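# Move the manifold hose from red port to blue

## Task

Release the hose's latch at the manifold's red port, pull it out, then insert it into the blue port and push until it locks there.

## Robot and tools

Robot: two arms, left_arm and right_arm, each ending in a two-finger parallel gripper with a force/torque sensor in the flange and a wrist camera. Cameras: cam_head_left, cam_head_right, cam_left_wrist, cam_right_wrist, all 672x504, returned in that order.

Frame: every position, orientation, velocity and target uses the scene frame. Its origin sits at table-top height halfway between the two nominal arm bases; +x points out over the table, +z points up, and left_arm is on the +y side (image left/right may not match). Positions are in metres, orientations are quaternions written w first (qw, qx, qy, qz). Reported hand poses can be a few centimetres off, more at long reach.

Gripper geometry: the fingers extend along the gripper's +z axis and open and close along its y axis. end_effector_position is the spot between the pads when shut; fingertips reach about 19 mm past it when closed and 6 mm when fully open. A block about 10 cm long sticks out toward the gripper's +x side and rotates with it.

The row: both motion tools use rows of 20 plain numbers, always for both arms. First left_arm: x, y, z, qw, qx, qy, qz, then left_gripper position, force_limit, speed; then the same ten for right_arm and right_gripper. x, y, z, qw..qz are an absolute hand pose in the scene frame, not an offset. The three gripper numbers each lie in [-1, 1]. position +1 is fully open (85 mm), the pads touch near -0.8, and -1 squeezes until something blocks them. speed sets finger travel rate (about 20 mm/s at -1, 85 at 0, 150 at +1); force_limit with speed sets grip strength (roughly 30 to 245 N per pad depending on both and on the starting gap). Both begin at +1. An arm that should not move gets its last reported pose and its previous gripper numbers repeated in every row; keep the quaternion fixed across rows to hold orientation. Per control step the commanded orientation is clipped to within 32 degrees of the measured one.

execute_actions(actions, cameras): actions is a list of actions; each action is a list of up to 15 rows, one row per 1/30 s step, with the last row held to fill 15 steps. An action is rejected for both arms if any target lies more than 0.6 m from that gripper's current position along any of its own axes. An empty list just returns state and images. cameras picks image sources: omitted, null or ["all"] for all, [] for none.

move(target, speed, blend, stop_force, zero, blocking, cameras): drives each gripper in a straight line from its Hand target to the given pose. target is one 20-number row or a list of up to 15 rows (give every row the same finger numbers). speed is path top speed in m/s, 0.002 to 3.2, default 0.25 (rotation up to twice that in rad/s), one value or one per leg. blend (m) rounds corners in a list. stop_force (N, 4 to 120) ends an arm's path once its wrist reads that much push against its travel beyond its zero; don't rely on it while the gripper rotates, and omit it when backing away from a contact. zero (true by default, only with stop_force) re-zeroes moving arms first. blocking=false returns early and lets the move continue, but not with stop_force. Paths do not avoid obstacles, the other arm, or the arm's own base; route around bases. The result adds a move: line giving the ending (done, off_target, moving, held, fault) and limits (paced means the pose was clipped, held means steps were withheld).

wait(seconds 0 to 10): lets time pass with arms holding. stop: brakes a running move; fingers keep going. zoom_image(camera, region [x0, y0, x1, y1] in pixels, at most 504 by 504): closer look at the latest image. zero_wrist_force(arm: left_arm or right_arm): subtracts the current reading from later readings and from stop_force. finished_scene(scene: the current scene number) ends the scene irreversibly; the hose must stay latched without the robot.

Result lines: hand pose and velocities per arm, Hand target (where the arm is now being sent, possibly short of your command, so send the rest next), Tool commands, Joint positions and Joint torques (include the arm's own weight, signed toward larger joint angle), Wrist force and Wrist torque in the gripper's own axes plus the peak since the previous report, step readings of position after execute_actions, and "within noise" when joints are still. object_status: 0 moving, 1 blocked while opening, 2 blocked while closing (a real grip), 3 reached the request or pads met. position_measured is in counts: 3 open, about 78 = 60 mm, 130 = 40 mm, 180 = 20 mm, 230 pads together. A MOTOR HOT line warns of heating; an OVER-TEMPERATURE FAULT brakes the arm for 30 to 60 s or more.

Cautions: contact force near 150 N (give or take 25) or joint torque at its limit (elbow 135 N m, wrist joints 48.6 N m, shoulders 297 N m) halts that arm for 10 s; the arms are stiff, so aim only slightly past a firm contact and approach slowly. Keep the arms apart; a hard press between them, including fingers closing on the other gripper, can fail the task. Avoid moving the wrist near the shoulder axis, which can flip the arm's posture. Do not drop the hose, release it while it moves, slam or shove hard, grip very hard on something still resting, or let anything leave the table. Stretched arms and sustained pushing heat the motors.

Each tool is called after ">>>" as name(argument=value, ...) on one line, values as JSON.

## Session

>>> execute_actions(actions=[])

Scene clock: 0.00 s.
left_arm: end_effector_position=(+0.9796, +0.6865, +0.2200) position_measured=3 object_status=3 end_effector_quat_wxyz=(-0.411, +0.479, +0.769, -0.100) | right_arm: end_effector_position=(+0.6906, +0.3447, +0.2875) position_measured=3 object_status=3 end_effector_quat_wxyz=(-0.113, +0.608, +0.456, +0.639)
Joint positions: left_arm=[0.002 -0.452 0.375 -0.644 -1.331 1.001] | right_arm=[4.226 -2.441 -1.386 0.521 1.279 2.721]
Joint velocities: within noise
Joint torques (N m): no reading
Motor temperatures (°C): left_arm=[31 26 29 34 35 38] | right_arm=[24 25 25 31 35 38]
Wrist force (N): no reading
Wrist torque (N m): no reading
Wrist force, peak (N): no reading
Hand target: left_arm +0.9796, +0.6865, +0.2200; -0.411, +0.479, +0.769, -0.100 | right_arm +0.6906, +0.3447, +0.2876; -0.113, +0.608, +0.456, +0.639
Tool commands: left_gripper/position=+1.0 left_gripper/force_limit=+1.0 left_gripper/speed=+1.0 right_gripper/position=+1.0 right_gripper/force_limit=+1.0 right_gripper/speed=+1.0

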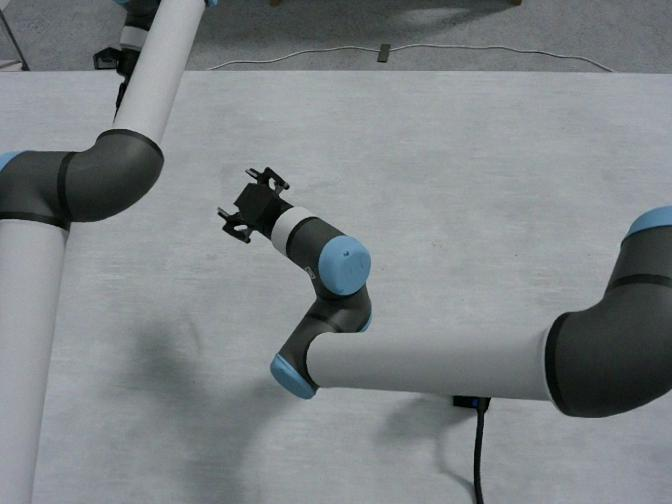

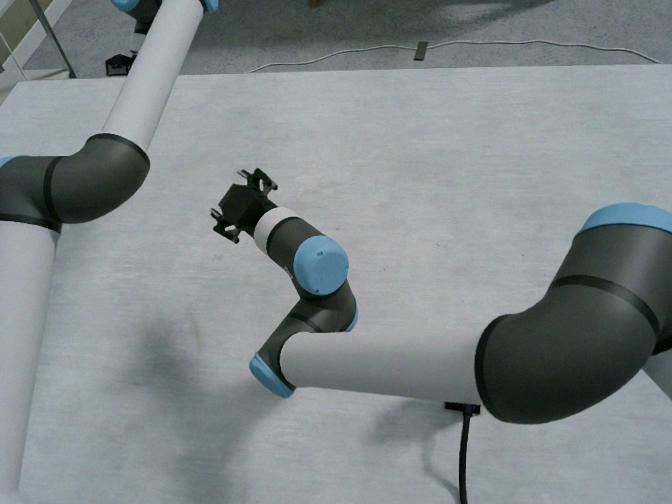

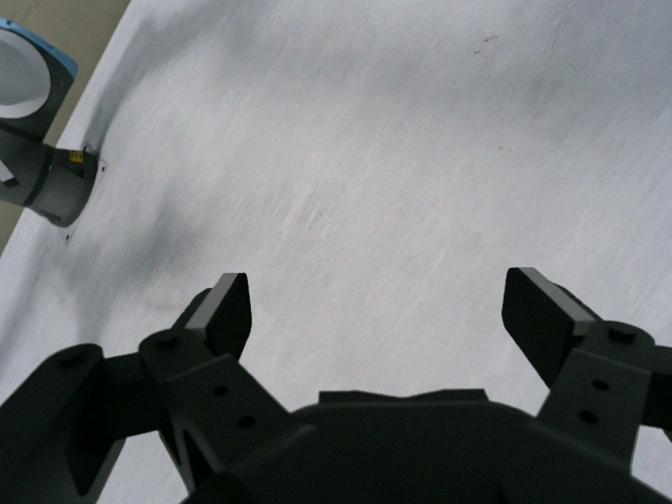

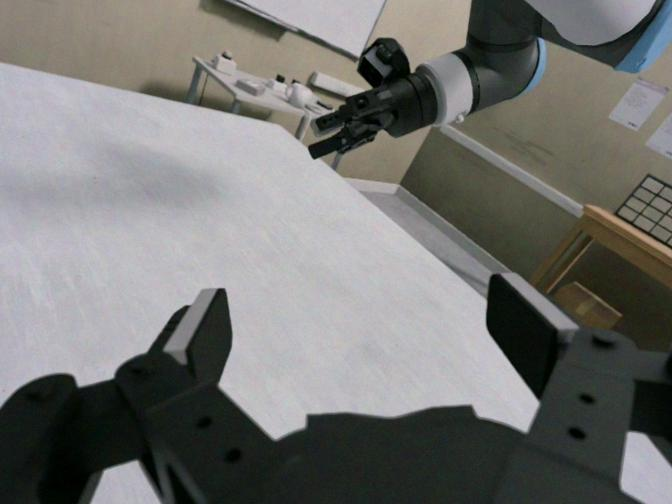

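>>> zoom_image(camera="cam_head_left", region=[380, 360, 560, 504])

>>> zoom_image(camera="cam_head_right", region=[380, 360, 560, 504])

Scaled by 2.800 from the camera's 672x504 image, which has a finer 960x720 frame.

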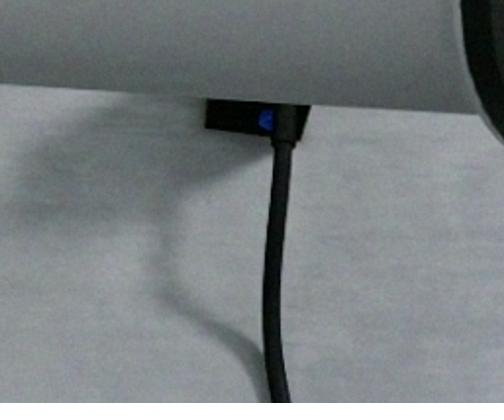

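Scaled by 2.800 from the camera's 672x504 image, which has a finer 960x720 frame.

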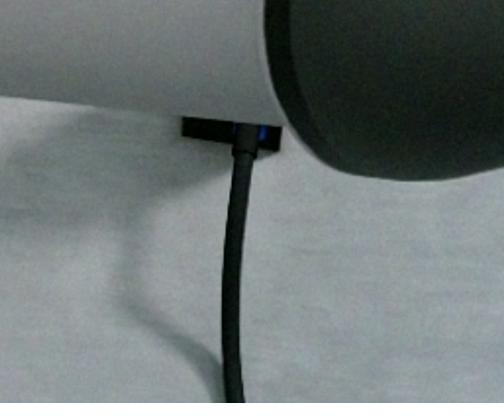

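>>> move(target=[[0.9796, 0.6865, 0.2200, -0.411, 0.479, 0.769, -0.100, 1, 1, 1, 0.52, 0.15, 0.42, -0.066, 0.356, 0.853, 0.3745, 1, 1, 1], [0.9796, 0.6865, 0.2200, -0.411, 0.479, 0.769, -0.100, 1, 1, 1, 0.25, -0.12, 0.38, 0, 0, 1, 0, 1, 1, 1]], blend=[0.05, 0], speed=[0.3, 0.3])

Scene clock: 147.73 s.
left_arm: end_effector_position=(+0.9796, +0.6865, +0.2200) position_measured=3 object_status=3 end_effector_quat_wxyz=(-0.411, +0.479, +0.769, -0.100) | right_arm: end_effector_position=(+0.2500, -0.1200, +0.3800) position_measured=3 object_status=3 end_effector_quat_wxyz=(+0.000, +0.000, +1.000, +0.000)
Joint positions: left_arm=[0.002 -0.453 0.378 -0.647 -1.331 1.002] | right_arm=[4.415 -1.383 -1.968 -1.361 1.571 1.303]
Joint velocities: within noise
Joint torques (N m): left_arm=[-12.55 -133.16 -38.96 -0.46 1.84 1.43] | right_arm=[12.35 40.37 57.7 2.43 1.99 1.23]
Motor temperatures (°C): left_arm=[31 26 29 34 35 38] | right_arm=[24 25 25 31 35 38]
Wrist force (N): left_arm=[0.2 -0.1 0.3] | right_arm=[2.5 -0.5 3.4]
Wrist torque (N m): left_arm=[-0.03 -0.03 0.01] | right_arm=[-0.10 -0.12 -0.05]
Wrist force, peak (N): left_arm=[0.2 -0.2 0.5] | right_arm=[4.7 -1.6 3.8]
Hand target: left_arm +0.9796, +0.6865, +0.2200; -0.411, +0.479, +0.769, -0.100 | right_arm +0.2500, -0.1200, +0.3800; +0.000, +0.000, +1.000, +0.000
Off the commanded pose: left_arm 0.000 m, 0 deg | right_arm 0.000 m, 0 deg.
move: done
camera_calibration:
cam_left_wrist: T_world_to_cam=[[0.643115, 0.501984, -0.578286, -0.834094], [0.434394, -0.861057, -0.264353, 0.243563], [-0.630638, -0.0811943, -0.771818, 0.971788], [0, 0, 0, 1]] pos_world=[1.04346, 0.707327, 0.332086]
cam_right_wrist: T_world_to_cam=[[0.0381093, 0.998349, 0.0429869, 0.103382], [0.938728, -0.0505135, 0.340936, -0.353864], [0.342545, 0.0273602, -0.939103, 0.400336], [0, 0, 0, 1]] pos_world=[0.191109, -0.132039, 0.492157]

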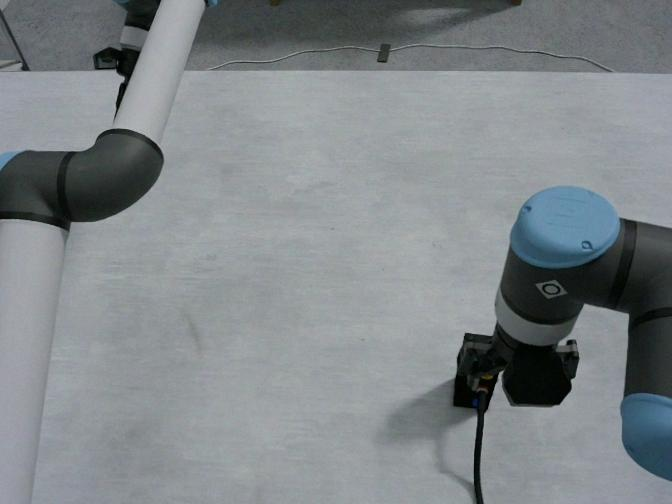

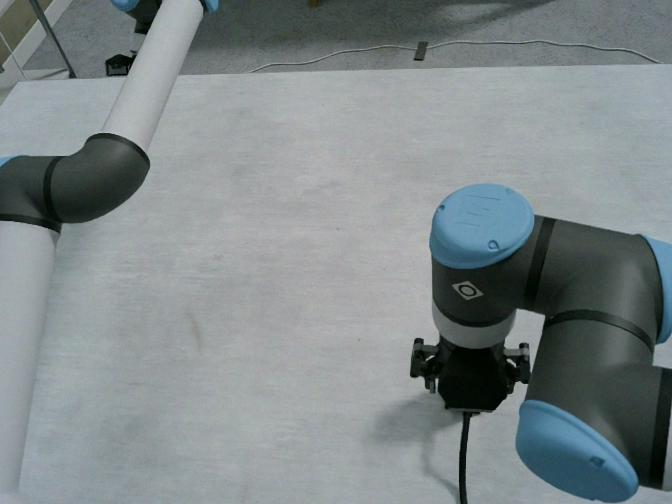

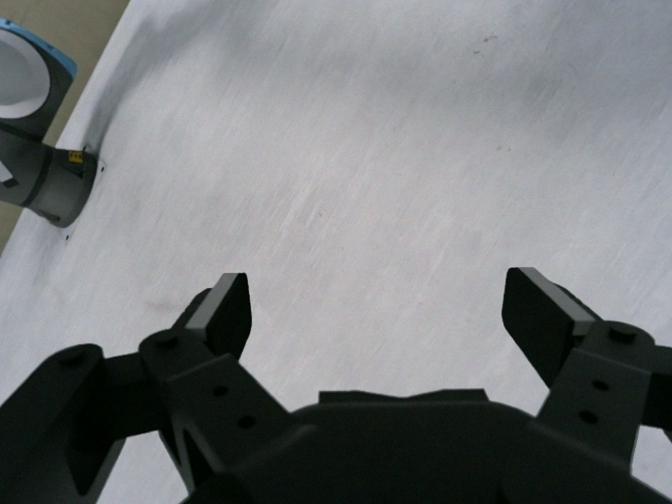

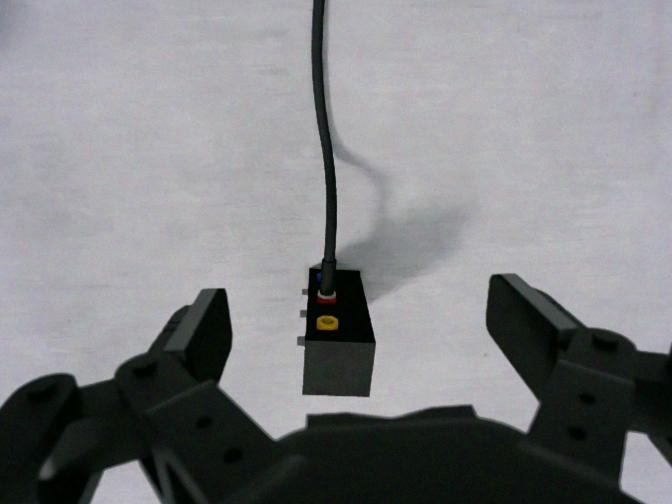

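>>> zoom_image(camera="cam_right_wrist", region=[270, 230, 410, 410])

>>> zoom_image(camera="cam_head_left", region=[420, 320, 560, 425])

>>> zoom_image(camera="cam_head_right", region=[400, 320, 540, 425])

Scaled by 2.800 from the camera's 672x504 image, which has a finer 960x720 frame.

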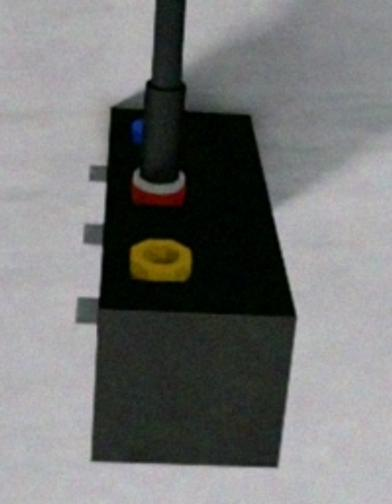

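Scaled by 3.600 from the camera's 672x504 image, which has a finer 960x720 frame.

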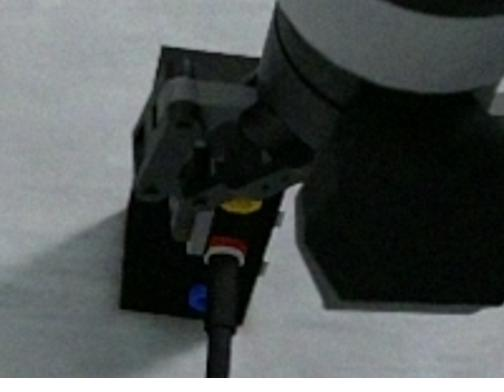

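Scaled by 3.600 from the camera's 672x504 image, which has a finer 960x720 frame.

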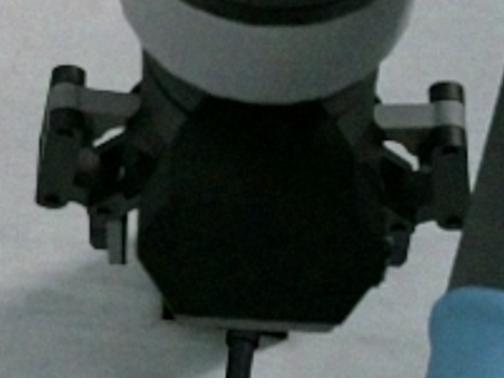

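>>> move(target=[[0.9796, 0.6865, 0.2200, -0.411, 0.479, 0.769, -0.100, 1, 1, 1, 0.34, -0.32, 0.36, -0.2411, 0.3241, 0.8807, 0.2475, 1, 1, 1], [0.9796, 0.6865, 0.2200, -0.411, 0.479, 0.769, -0.100, 1, 1, 1, 0.415, -0.365, 0.22, -0.4246, 0.5709, 0.5511, 0.4360, 1, 1, 1]], blend=[0.05, 0], speed=[0.4, 0.4])

Scene clock: 229.70 s.
left_arm: end_effector_position=(+0.9796, +0.6865, +0.2200) position_measured=3 object_status=3 end_effector_quat_wxyz=(-0.411, +0.479, +0.769, -0.100) | right_arm: end_effector_position=(+0.4150, -0.3650, +0.2201) position_measured=3 object_status=3 end_effector_quat_wxyz=(-0.425, +0.571, +0.551, +0.436) end_effector_velocity=(+0.000, +0.000, +0.000) end_effector_angular_velocity=(+0.001, -0.002, -0.002)
Joint positions: left_arm=[0.002 -0.453 0.378 -0.647 -1.331 1.002] | right_arm=[3.445 -1.946 -2.511 0.669 2.696 2.548]
Joint velocities: left_arm=[within noise] | right_arm=[0 -0.001 0 0.005 -0.002 0.002]
Joint torques (N m): left_arm=[-9.47 -126.49 -50.26 0.24 0.04 0.42] | right_arm=[-8.17 36.48 14.52 5.41 5.12 3.19]
Motor temperatures (°C): left_arm=[31 26 28 33 34 38] | right_arm=[24 25 25 31 35 38]
Wrist force (N): left_arm=[0.0 0.0 0.3] | right_arm=[-0.5 0.6 2.1]
Wrist torque (N m): left_arm=[0.00 0.01 0.00] | right_arm=[0.10 -0.02 -0.13]
Wrist force, peak (N): left_arm=[-0.3 -0.2 0.4] | right_arm=[4.1 2.3 3.1]
Hand target: left_arm +0.9796, +0.6865, +0.2200; -0.411, +0.479, +0.769, -0.100 | right_arm +0.4150, -0.3650, +0.2200; -0.425, +0.571, +0.551, +0.436
Off the commanded pose: left_arm 0.000 m, 0 deg | right_arm 0.000 m, 0 deg.
move: done
camera_calibration:
cam_left_wrist: T_world_to_cam=[[0.643115, 0.501984, -0.578286, -0.834094], [0.434394, -0.861057, -0.264353, 0.243563], [-0.630638, -0.0811943, -0.771818, 0.971788], [0, 0, 0, 1]] pos_world=[1.04346, 0.707327, 0.332086]
cam_right_wrist: T_world_to_cam=[[0.996099, -0.0831427, -0.0295533, -0.427779], [-0.0718959, -0.57056, -0.818103, 0.0181653], [0.0511574, 0.817037, -0.574312, 0.529128], [0, 0, 0, 1]] pos_world=[0.400347, -0.457519, 0.306103]

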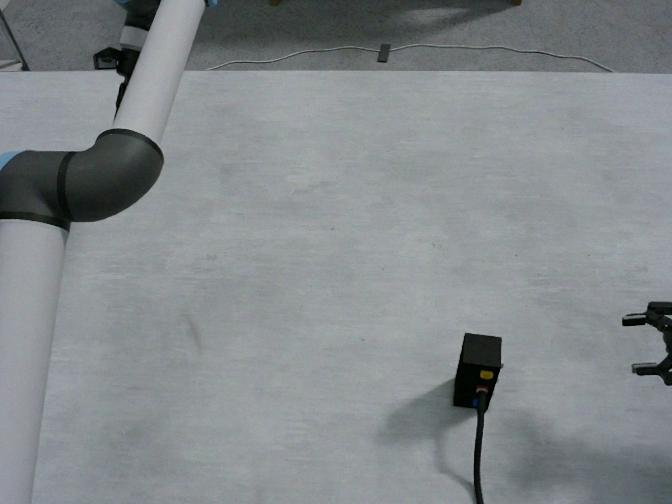

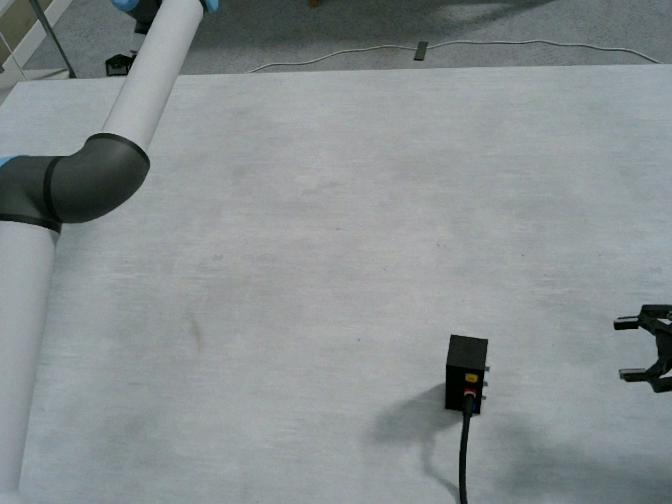

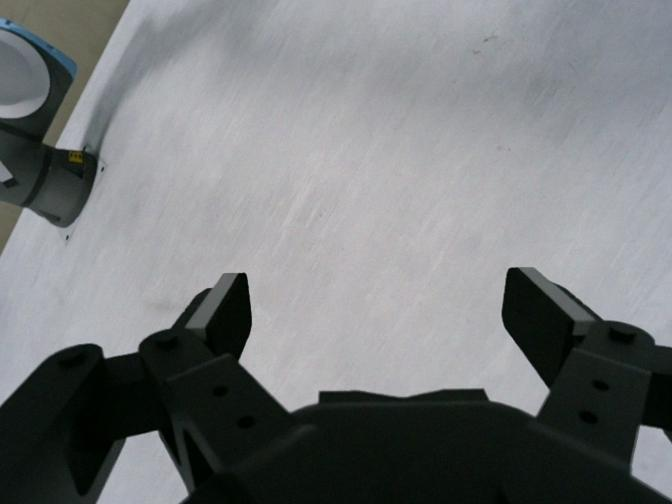

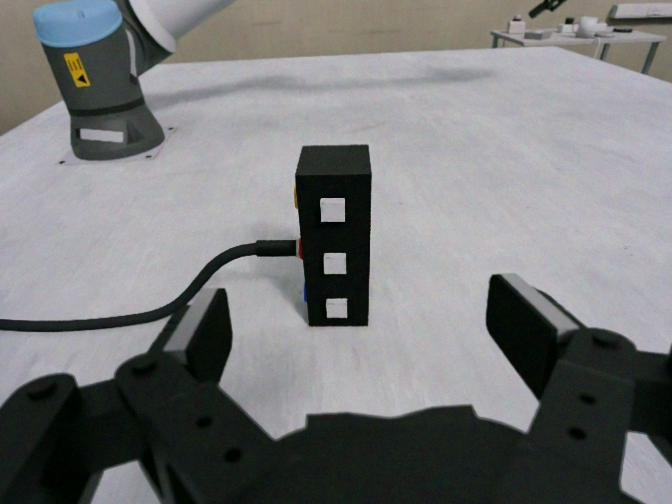

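>>> zoom_image(camera="cam_right_wrist", region=[230, 130, 400, 345])

>>> zoom_image(camera="cam_head_left", region=[430, 320, 530, 504])

>>> zoom_image(camera="cam_head_right", region=[420, 320, 520, 504])

Scaled by 2.344 from the camera's 672x504 image, which has a finer 960x720 frame.

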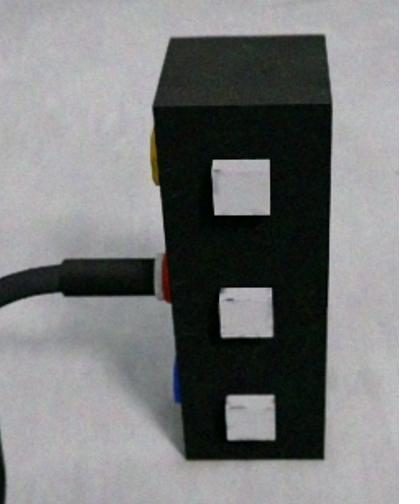

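Scaled by 2.739 from the camera's 672x504 image, which has a finer 960x720 frame.

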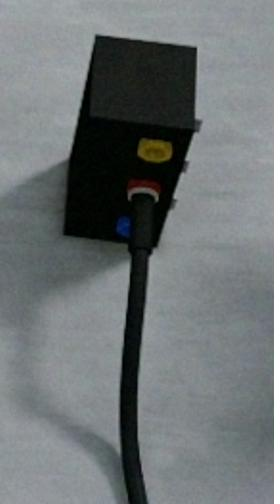

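Scaled by 2.739 from the camera's 672x504 image, which has a finer 960x720 frame.

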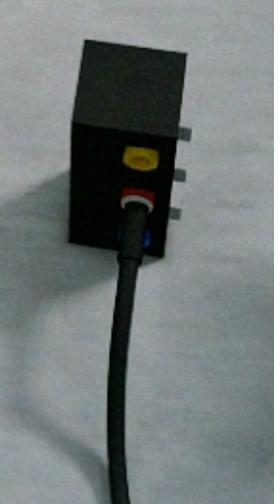

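>>> move(target=[[0.55, 0.30, 0.42, 0, 0.9239, 0.3827, 0, 1, 1, 1, 0.4150, -0.3650, 0.2201, -0.425, 0.571, 0.551, 0.436, 1, 1, 1], [0.24, -0.11, 0.32, 0.0298, 0.8393, -0.0462, 0.5409, 1, 1, 1, 0.4150, -0.3650, 0.2201, -0.425, 0.571, 0.551, 0.436, 1, 1, 1], [0.263, -0.125, 0.163, 0.0298, 0.8393, -0.0462, 0.5409, 1, 1, 1, 0.4150, -0.3650, 0.2201, -0.425, 0.571, 0.551, 0.436, 1, 1, 1]], blend=[0.08, 0.04, 0], speed=[0.4, 0.4, 0.2])

Scene clock: 429.90 s.
left_arm: end_effector_position=(+0.2631, -0.1249, +0.1630) position_measured=3 object_status=3 end_effector_quat_wxyz=(+0.030, +0.839, -0.046, +0.541) end_effector_velocity=(+0.000, -0.001, +0.000) end_effector_angular_velocity=(-0.004, +0.000, +0.000) | right_arm: end_effector_position=(+0.4150, -0.3650, +0.2201) position_measured=3 object_status=3 end_effector_quat_wxyz=(-0.425, +0.571, +0.551, +0.436)
Joint positions: left_arm=[-1.854 -1.452 2.403 -2.149 -0.459 1.16] | right_arm=[3.445 -1.946 -2.511 0.669 2.697 2.549]
Joint velocities: left_arm=[0 0.001 0 -0.005 0.001 0] | right_arm=[within noise]
Joint torques (N m): left_arm=[-13.03 -18.26 -40.99 -5.79 0.78 -1.62] | right_arm=[-15.94 34.83 17.26 4.36 4.49 2.63]
Motor temperatures (°C): left_arm=[31 26 28 33 34 38] | right_arm=[24 25 24 30 35 38]
Wrist force (N): left_arm=[-0.4 1.9 0.1] | right_arm=[-0.6 1.1 1.9]
Wrist torque (N m): left_arm=[0.24 0.06 -0.13] | right_arm=[0.18 -0.01 -0.14]
Wrist force, peak (N): left_arm=[-0.1 4.2 -3.3] | right_arm=[-0.5 0.9 2.6]
Hand target: left_arm +0.2630, -0.1250, +0.1630; +0.030, +0.839, -0.046, +0.541 | right_arm +0.4150, -0.3650, +0.2201; -0.425, +0.571, +0.551, +0.436
Off the commanded pose: left_arm 0.000 m, 0 deg | right_arm 0.000 m, 0 deg.
move: done
camera_calibration:
cam_left_wrist: T_world_to_cam=[[-0.100509, -0.994253, -0.0368558, -0.0784248], [-0.701556, 0.0970897, -0.705969, 0.331615], [0.705491, -0.0450999, -0.707283, 0.052539], [0, 0, 0, 1]] pos_world=[0.187698, -0.107801, 0.268379]
cam_right_wrist: T_world_to_cam=[[0.996079, -0.0830442, -0.030509, -0.427536], [-0.0726015, -0.570195, -0.818295, 0.0186258], [0.0505585, 0.817301, -0.573988, 0.529466], [0, 0, 0, 1]] pos_world=[0.400443, -0.457617, 0.306105]

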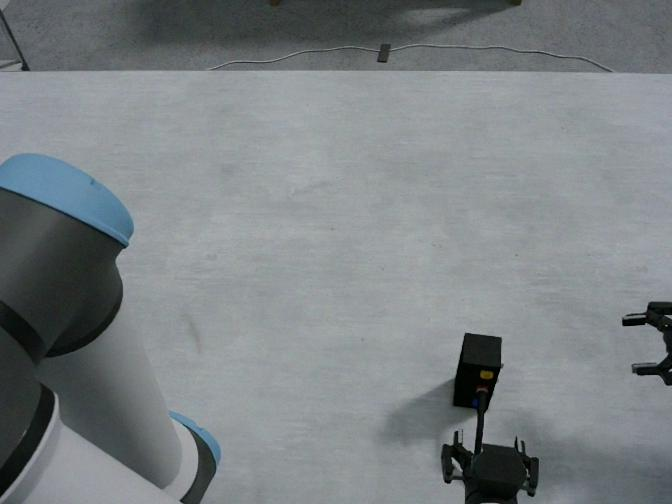

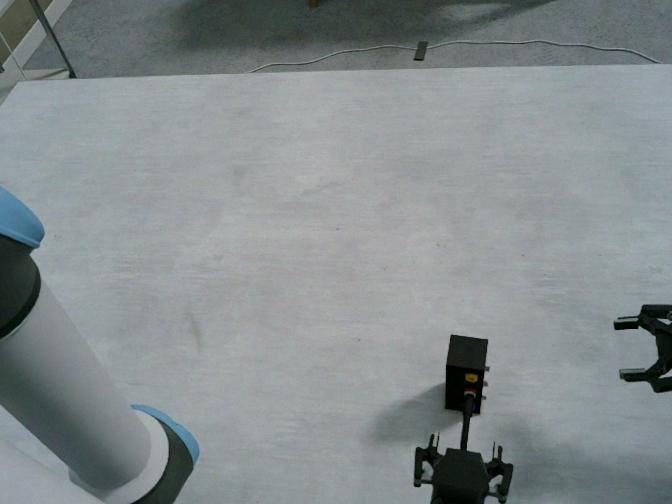

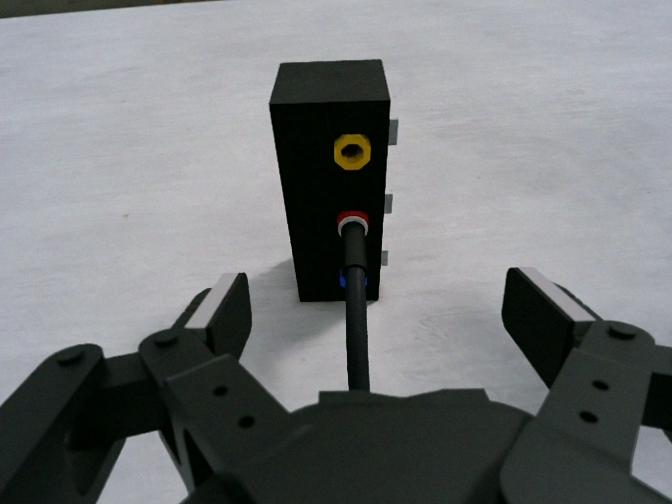

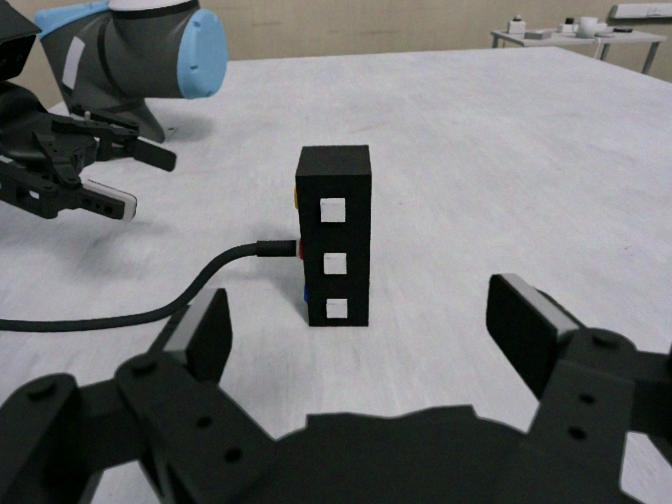

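>>> zoom_image(camera="cam_left_wrist", region=[250, 50, 420, 310])

>>> zoom_image(camera="cam_left_wrist", region=[310, 190, 410, 310])

>>> zoom_image(camera="cam_right_wrist", region=[240, 130, 400, 340])

Scaled by 1.938 from the camera's 672x504 image, which has a finer 960x720 frame.

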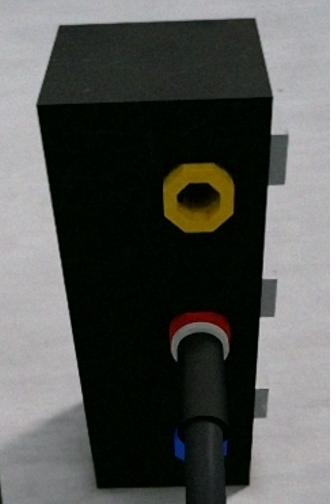

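Scaled by 4.200 from the camera's 672x504 image, which has a finer 960x720 frame.

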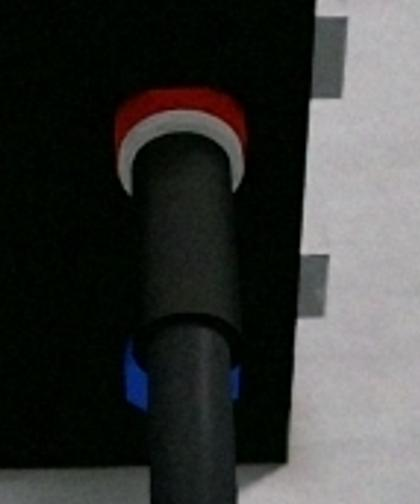

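Scaled by 2.400 from the camera's 672x504 image, which has a finer 960x720 frame.

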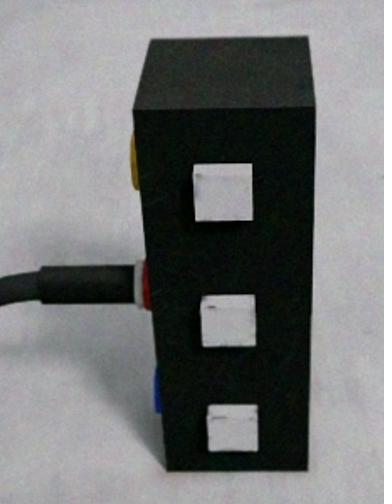

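>>> move(target=[0.3188, -0.1266, 0.1359, 0.02003, 0.92261, -0.04836, 0.38216, 0.2, 0, 0, 0.4150, -0.3650, 0.2201, -0.425, 0.571, 0.551, 0.436, 1, 1, 1], speed=0.15)

Scene clock: 527.20 s.
left_arm: end_effector_position=(+0.3188, -0.1267, +0.1359) position_measured=104 object_status=3 end_effector_quat_wxyz=(+0.020, +0.923, -0.048, +0.382) | right_arm: end_effector_position=(+0.4150, -0.3650, +0.2201) position_measured=3 object_status=3 end_effector_quat_wxyz=(-0.425, +0.571, +0.551, +0.436)
Joint positions: left_arm=[-1.64 -1.444 2.367 -2.523 -0.786 1.613] | right_arm=[3.445 -1.946 -2.511 0.669 2.697 2.549]
Joint velocities: within noise
Joint torques (N m): left_arm=[10.03 -50.54 -19.89 -4.27 0.3 1.48] | right_arm=[-13.01 36.61 13.1 3.09 3.25 1.85]
Motor temperatures (°C): left_arm=[31 26 28 33 33 37] | right_arm=[24 24 24 30 35 37]
Wrist force (N): left_arm=[-0.5 1.6 0.4] | right_arm=[-0.6 0.3 2.2]
Wrist torque (N m): left_arm=[0.09 -0.04 -0.13] | right_arm=[0.04 -0.01 -0.13]
Wrist force, peak (N): left_arm=[-0.8 2.4 -1.0] | right_arm=[-0.3 0.9 2.5]
Hand target: left_arm +0.3188, -0.1266, +0.1359; +0.020, +0.923, -0.048, +0.382 | right_arm +0.4150, -0.3650, +0.2201; -0.425, +0.571, +0.551, +0.436
Off the commanded pose: left_arm 0.000 m, 0 deg | right_arm 0.000 m, 0 deg.
move: done
camera_calibration:
cam_left_wrist: T_world_to_cam=[[-0.10869, -0.993369, -0.0374761, -0.0728316], [-0.904044, 0.114453, -0.41183, 0.378516], [0.413389, -0.0108817, -0.91049, 0.119059], [0, 0, 0, 1]] pos_world=[0.285061, -0.114375, 0.261557]
cam_right_wrist: T_world_to_cam=[[0.996079, -0.0830442, -0.030509, -0.427536], [-0.0726015, -0.570195, -0.818295, 0.0186258], [0.0505585, 0.817301, -0.573988, 0.529466], [0, 0, 0, 1]] pos_world=[0.400443, -0.457617, 0.306105]

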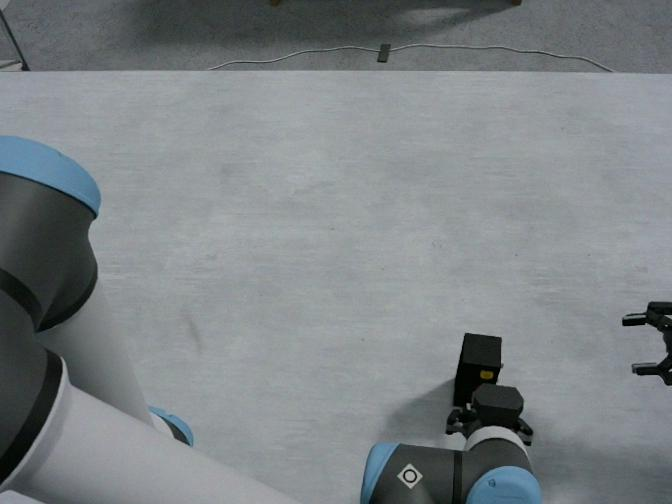

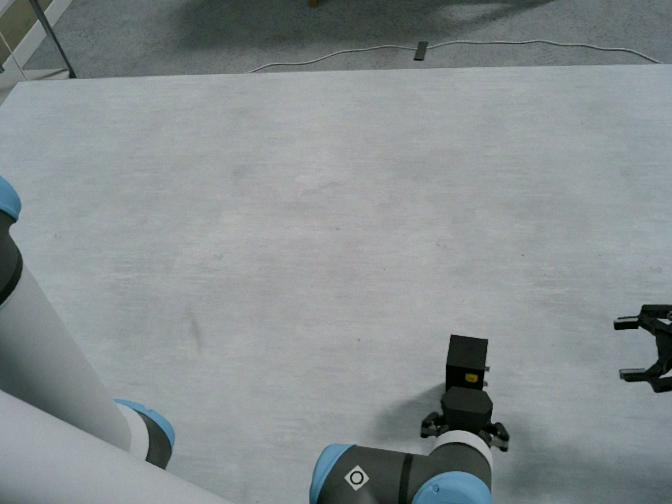

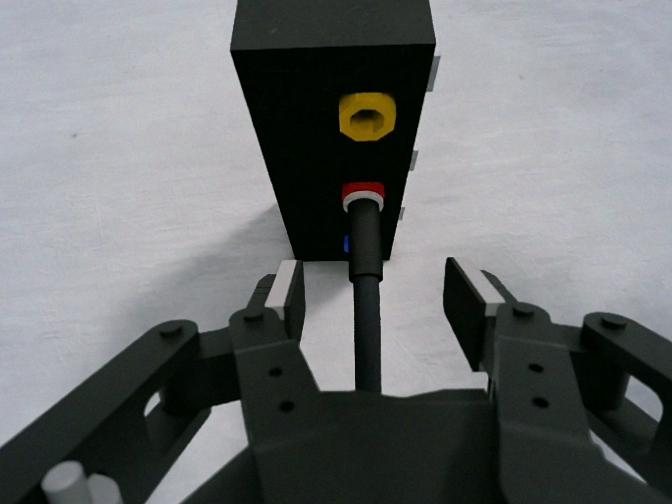

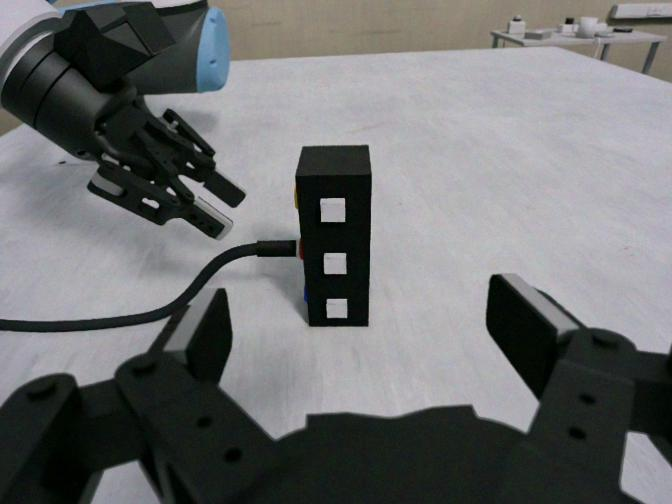

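>>> zoom_image(camera="cam_left_wrist", region=[220, 0, 520, 300])

>>> zoom_image(camera="cam_right_wrist", region=[140, 110, 390, 340])

Scaled by 1.680 from the camera's 672x504 image, which has a finer 960x720 frame.

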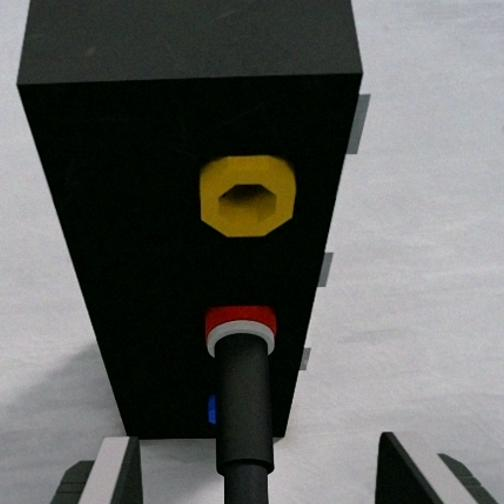

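Scaled by 2.016 from the camera's 672x504 image, which has a finer 960x720 frame.

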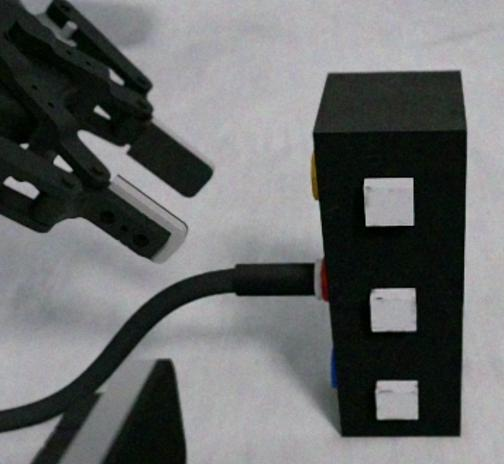

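>>> move(target=[0.3575, -0.1308, 0.0970, 0.02003, 0.92261, -0.04836, 0.38216, 0.2, 0, 0, 0.4150, -0.3650, 0.2201, -0.425, 0.571, 0.551, 0.436, 1, 1, 1], speed=0.06, stop_force=12, cameras=["cam_left_wrist", "cam_right_wrist"])

>>> zoom_image(camera="cam_right_wrist", region=[140, 110, 390, 340])

>>> zoom_image(camera="cam_left_wrist", region=[220, 0, 520, 300])

Scene clock: 560.23 s.
left_arm: end_effector_position=(+0.3575, -0.1308, +0.0970) position_measured=104 object_status=3 end_effector_quat_wxyz=(+0.020, +0.923, -0.048, +0.382) | right_arm: end_effector_position=(+0.4150, -0.3650, +0.2201) position_measured=3 object_status=3 end_effector_quat_wxyz=(-0.425, +0.571, +0.551, +0.436)
Joint positions: left_arm=[-1.569 -1.333 2.364 -2.702 -0.79 1.713] | right_arm=[3.445 -1.946 -2.511 0.669 2.697 2.549]
Joint velocities: within noise
Joint torques (N m): left_arm=[-14.67 -58.09 -21.97 -7.21 3.11 -0.41] | right_arm=[-9.05 37.6 13.84 2.33 2.34 1.21]
Motor temperatures (°C): left_arm=[31 26 28 33 33 37] | right_arm=[24 24 24 30 35 37]
Wrist force (N): left_arm=[-0.3 1.4 0.0] | right_arm=[-0.7 0.8 1.9]
Wrist torque (N m): left_arm=[0.08 -0.08 -0.16] | right_arm=[0.12 0.01 -0.13]
Wrist force, peak (N): left_arm=[-0.3 1.5 1.0] | right_arm=[-0.6 1.0 2.2]
Hand target: left_arm +0.3575, -0.1308, +0.0970; +0.020, +0.923, -0.048, +0.382 | right_arm +0.4150, -0.3650, +0.2201; -0.425, +0.571, +0.551, +0.436
Off the commanded pose: left_arm 0.000 m, 0 deg | right_arm 0.000 m, 0 deg.
move: done
camera_calibration:
cam_left_wrist: T_world_to_cam=[[-0.108744, -0.993359, -0.037586, -0.0742126], [-0.904113, 0.11455, -0.411653, 0.397957], [0.413224, -0.0107826, -0.910565, 0.0676782], [0, 0, 0, 1]] pos_world=[0.323761, -0.118576, 0.222656]
cam_right_wrist: T_world_to_cam=[[0.996079, -0.0830442, -0.030509, -0.427536], [-0.0726015, -0.570195, -0.818295, 0.0186258], [0.0505585, 0.817301, -0.573988, 0.529466], [0, 0, 0, 1]] pos_world=[0.400443, -0.457617, 0.306105]
Images, in order (width x height): cam_left_wrist 672x504, cam_right_wrist 672x504.

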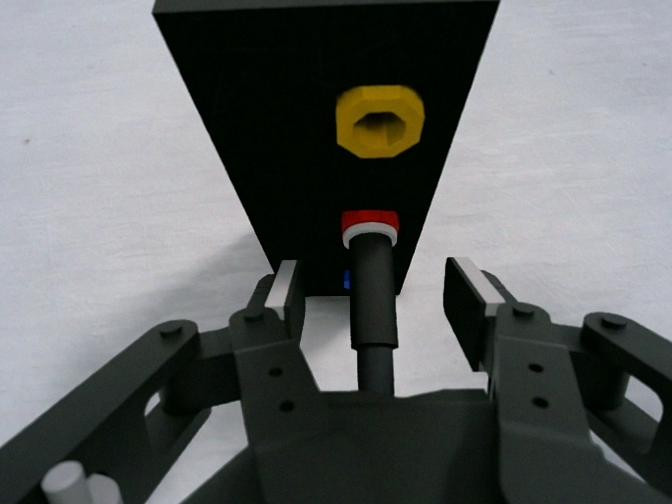

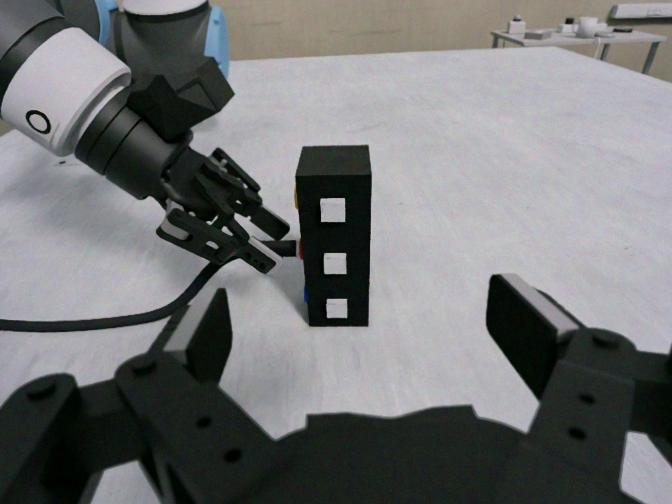

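Scaled by 2.016 from the camera's 672x504 image, which has a finer 960x720 frame.

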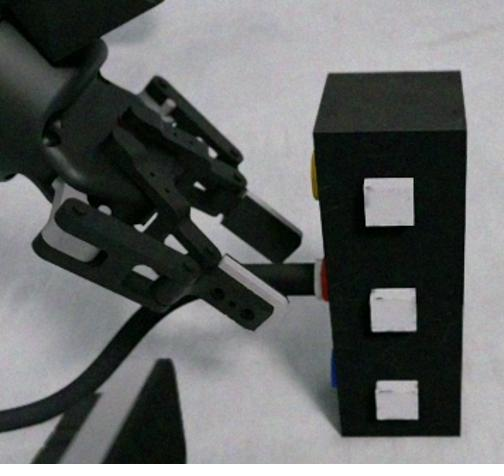

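Scaled by 1.680 from the camera's 672x504 image, which has a finer 960x720 frame.

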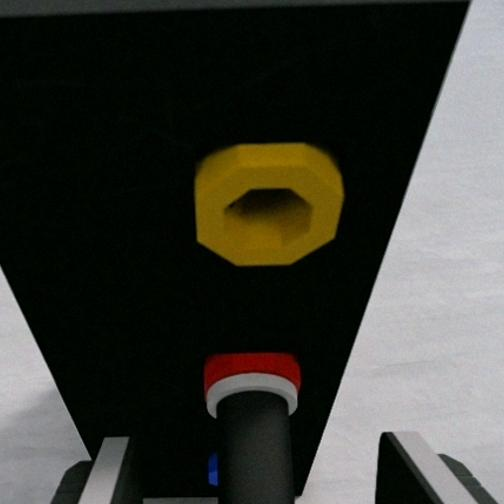

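>>> move(target=[0.3617, -0.1312, 0.0928, 0.02003, 0.92261, -0.04836, 0.38216, 0.2, 0, 0, 0.4150, -0.3650, 0.2201, -0.425, 0.571, 0.551, 0.436, 1, 1, 1], speed=0.04, stop_force=12, cameras=["cam_left_wrist", "cam_right_wrist"])

>>> zoom_image(camera="cam_right_wrist", region=[190, 170, 350, 340])

>>> zoom_image(camera="cam_left_wrist", region=[260, 180, 480, 400])

Scene clock: 586.90 s.
left_arm: end_effector_position=(+0.3617, -0.1312, +0.0928) position_measured=104 object_status=3 end_effector_quat_wxyz=(+0.020, +0.923, -0.048, +0.382) | right_arm: end_effector_position=(+0.4150, -0.3650, +0.2201) position_measured=3 object_status=3 end_effector_quat_wxyz=(-0.425, +0.571, +0.551, +0.436)
Joint positions: left_arm=[-1.562 -1.321 2.363 -2.721 -0.791 1.723] | right_arm=[3.445 -1.946 -2.511 0.669 2.697 2.549]
Joint velocities: within noise
Joint torques (N m): left_arm=[-13.82 -61.52 -33.66 -3.69 1.97 -2.2] | right_arm=[-7.31 38.89 14.11 2.39 1.12 0.64]
Motor temperatures (°C): left_arm=[31 26 28 33 33 37] | right_arm=[24 24 24 30 35 37]
Wrist force (N): left_arm=[-0.2 1.5 0.0] | right_arm=[-0.6 0.7 1.9]
Wrist torque (N m): left_arm=[0.10 -0.09 -0.16] | right_arm=[0.10 -0.01 -0.13]
Wrist force, peak (N): left_arm=[-0.5 1.8 0.2] | right_arm=[-0.9 0.8 2.3]
Hand target: left_arm +0.3617, -0.1312, +0.0928; +0.020, +0.923, -0.048, +0.382 | right_arm +0.4150, -0.3650, +0.2201; -0.425, +0.571, +0.551, +0.436
Off the commanded pose: left_arm 0.000 m, 0 deg | right_arm 0.000 m, 0 deg.
move: done
camera_calibration:
cam_left_wrist: T_world_to_cam=[[-0.108744, -0.993359, -0.037586, -0.0743111], [-0.904113, 0.11455, -0.411653, 0.400071], [0.413224, -0.0107826, -0.910565, 0.062114], [0, 0, 0, 1]] pos_world=[0.327961, -0.118976, 0.218456]
cam_right_wrist: T_world_to_cam=[[0.996079, -0.0830442, -0.030509, -0.427536], [-0.0726015, -0.570195, -0.818295, 0.0186258], [0.0505585, 0.817301, -0.573988, 0.529466], [0, 0, 0, 1]] pos_world=[0.400443, -0.457617, 0.306105]
Images, in order (width x height): cam_left_wrist 672x504, cam_right_wrist 672x504.

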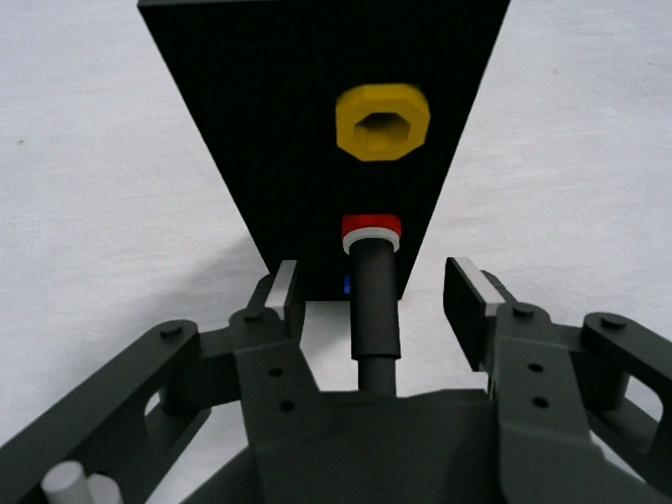

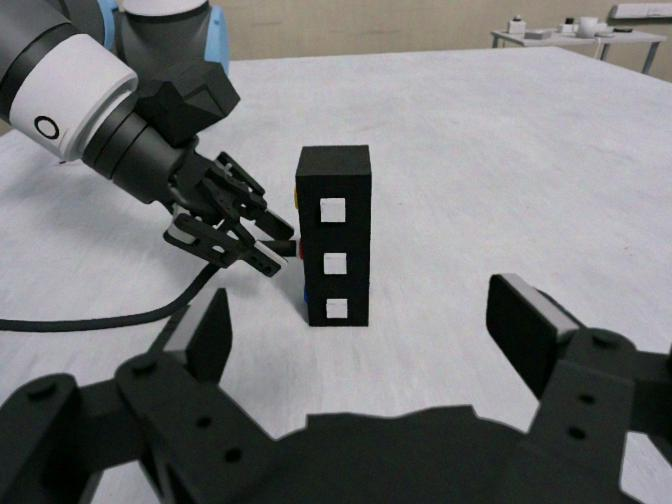

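Scaled by 2.965 from the camera's 672x504 image, which has a finer 960x720 frame.

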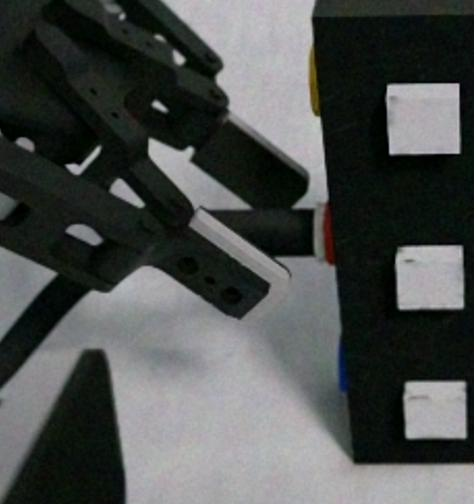

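Scaled by 2.291 from the camera's 672x504 image, which has a finer 960x720 frame.

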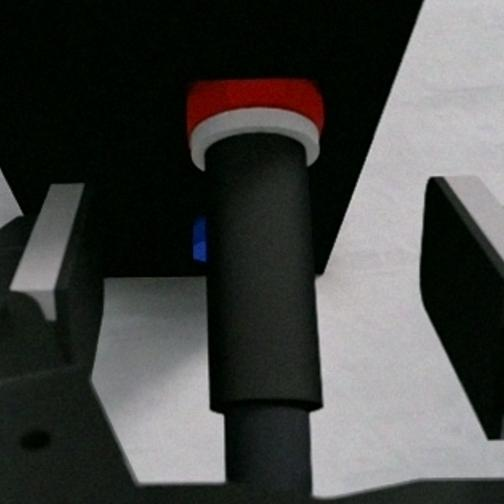

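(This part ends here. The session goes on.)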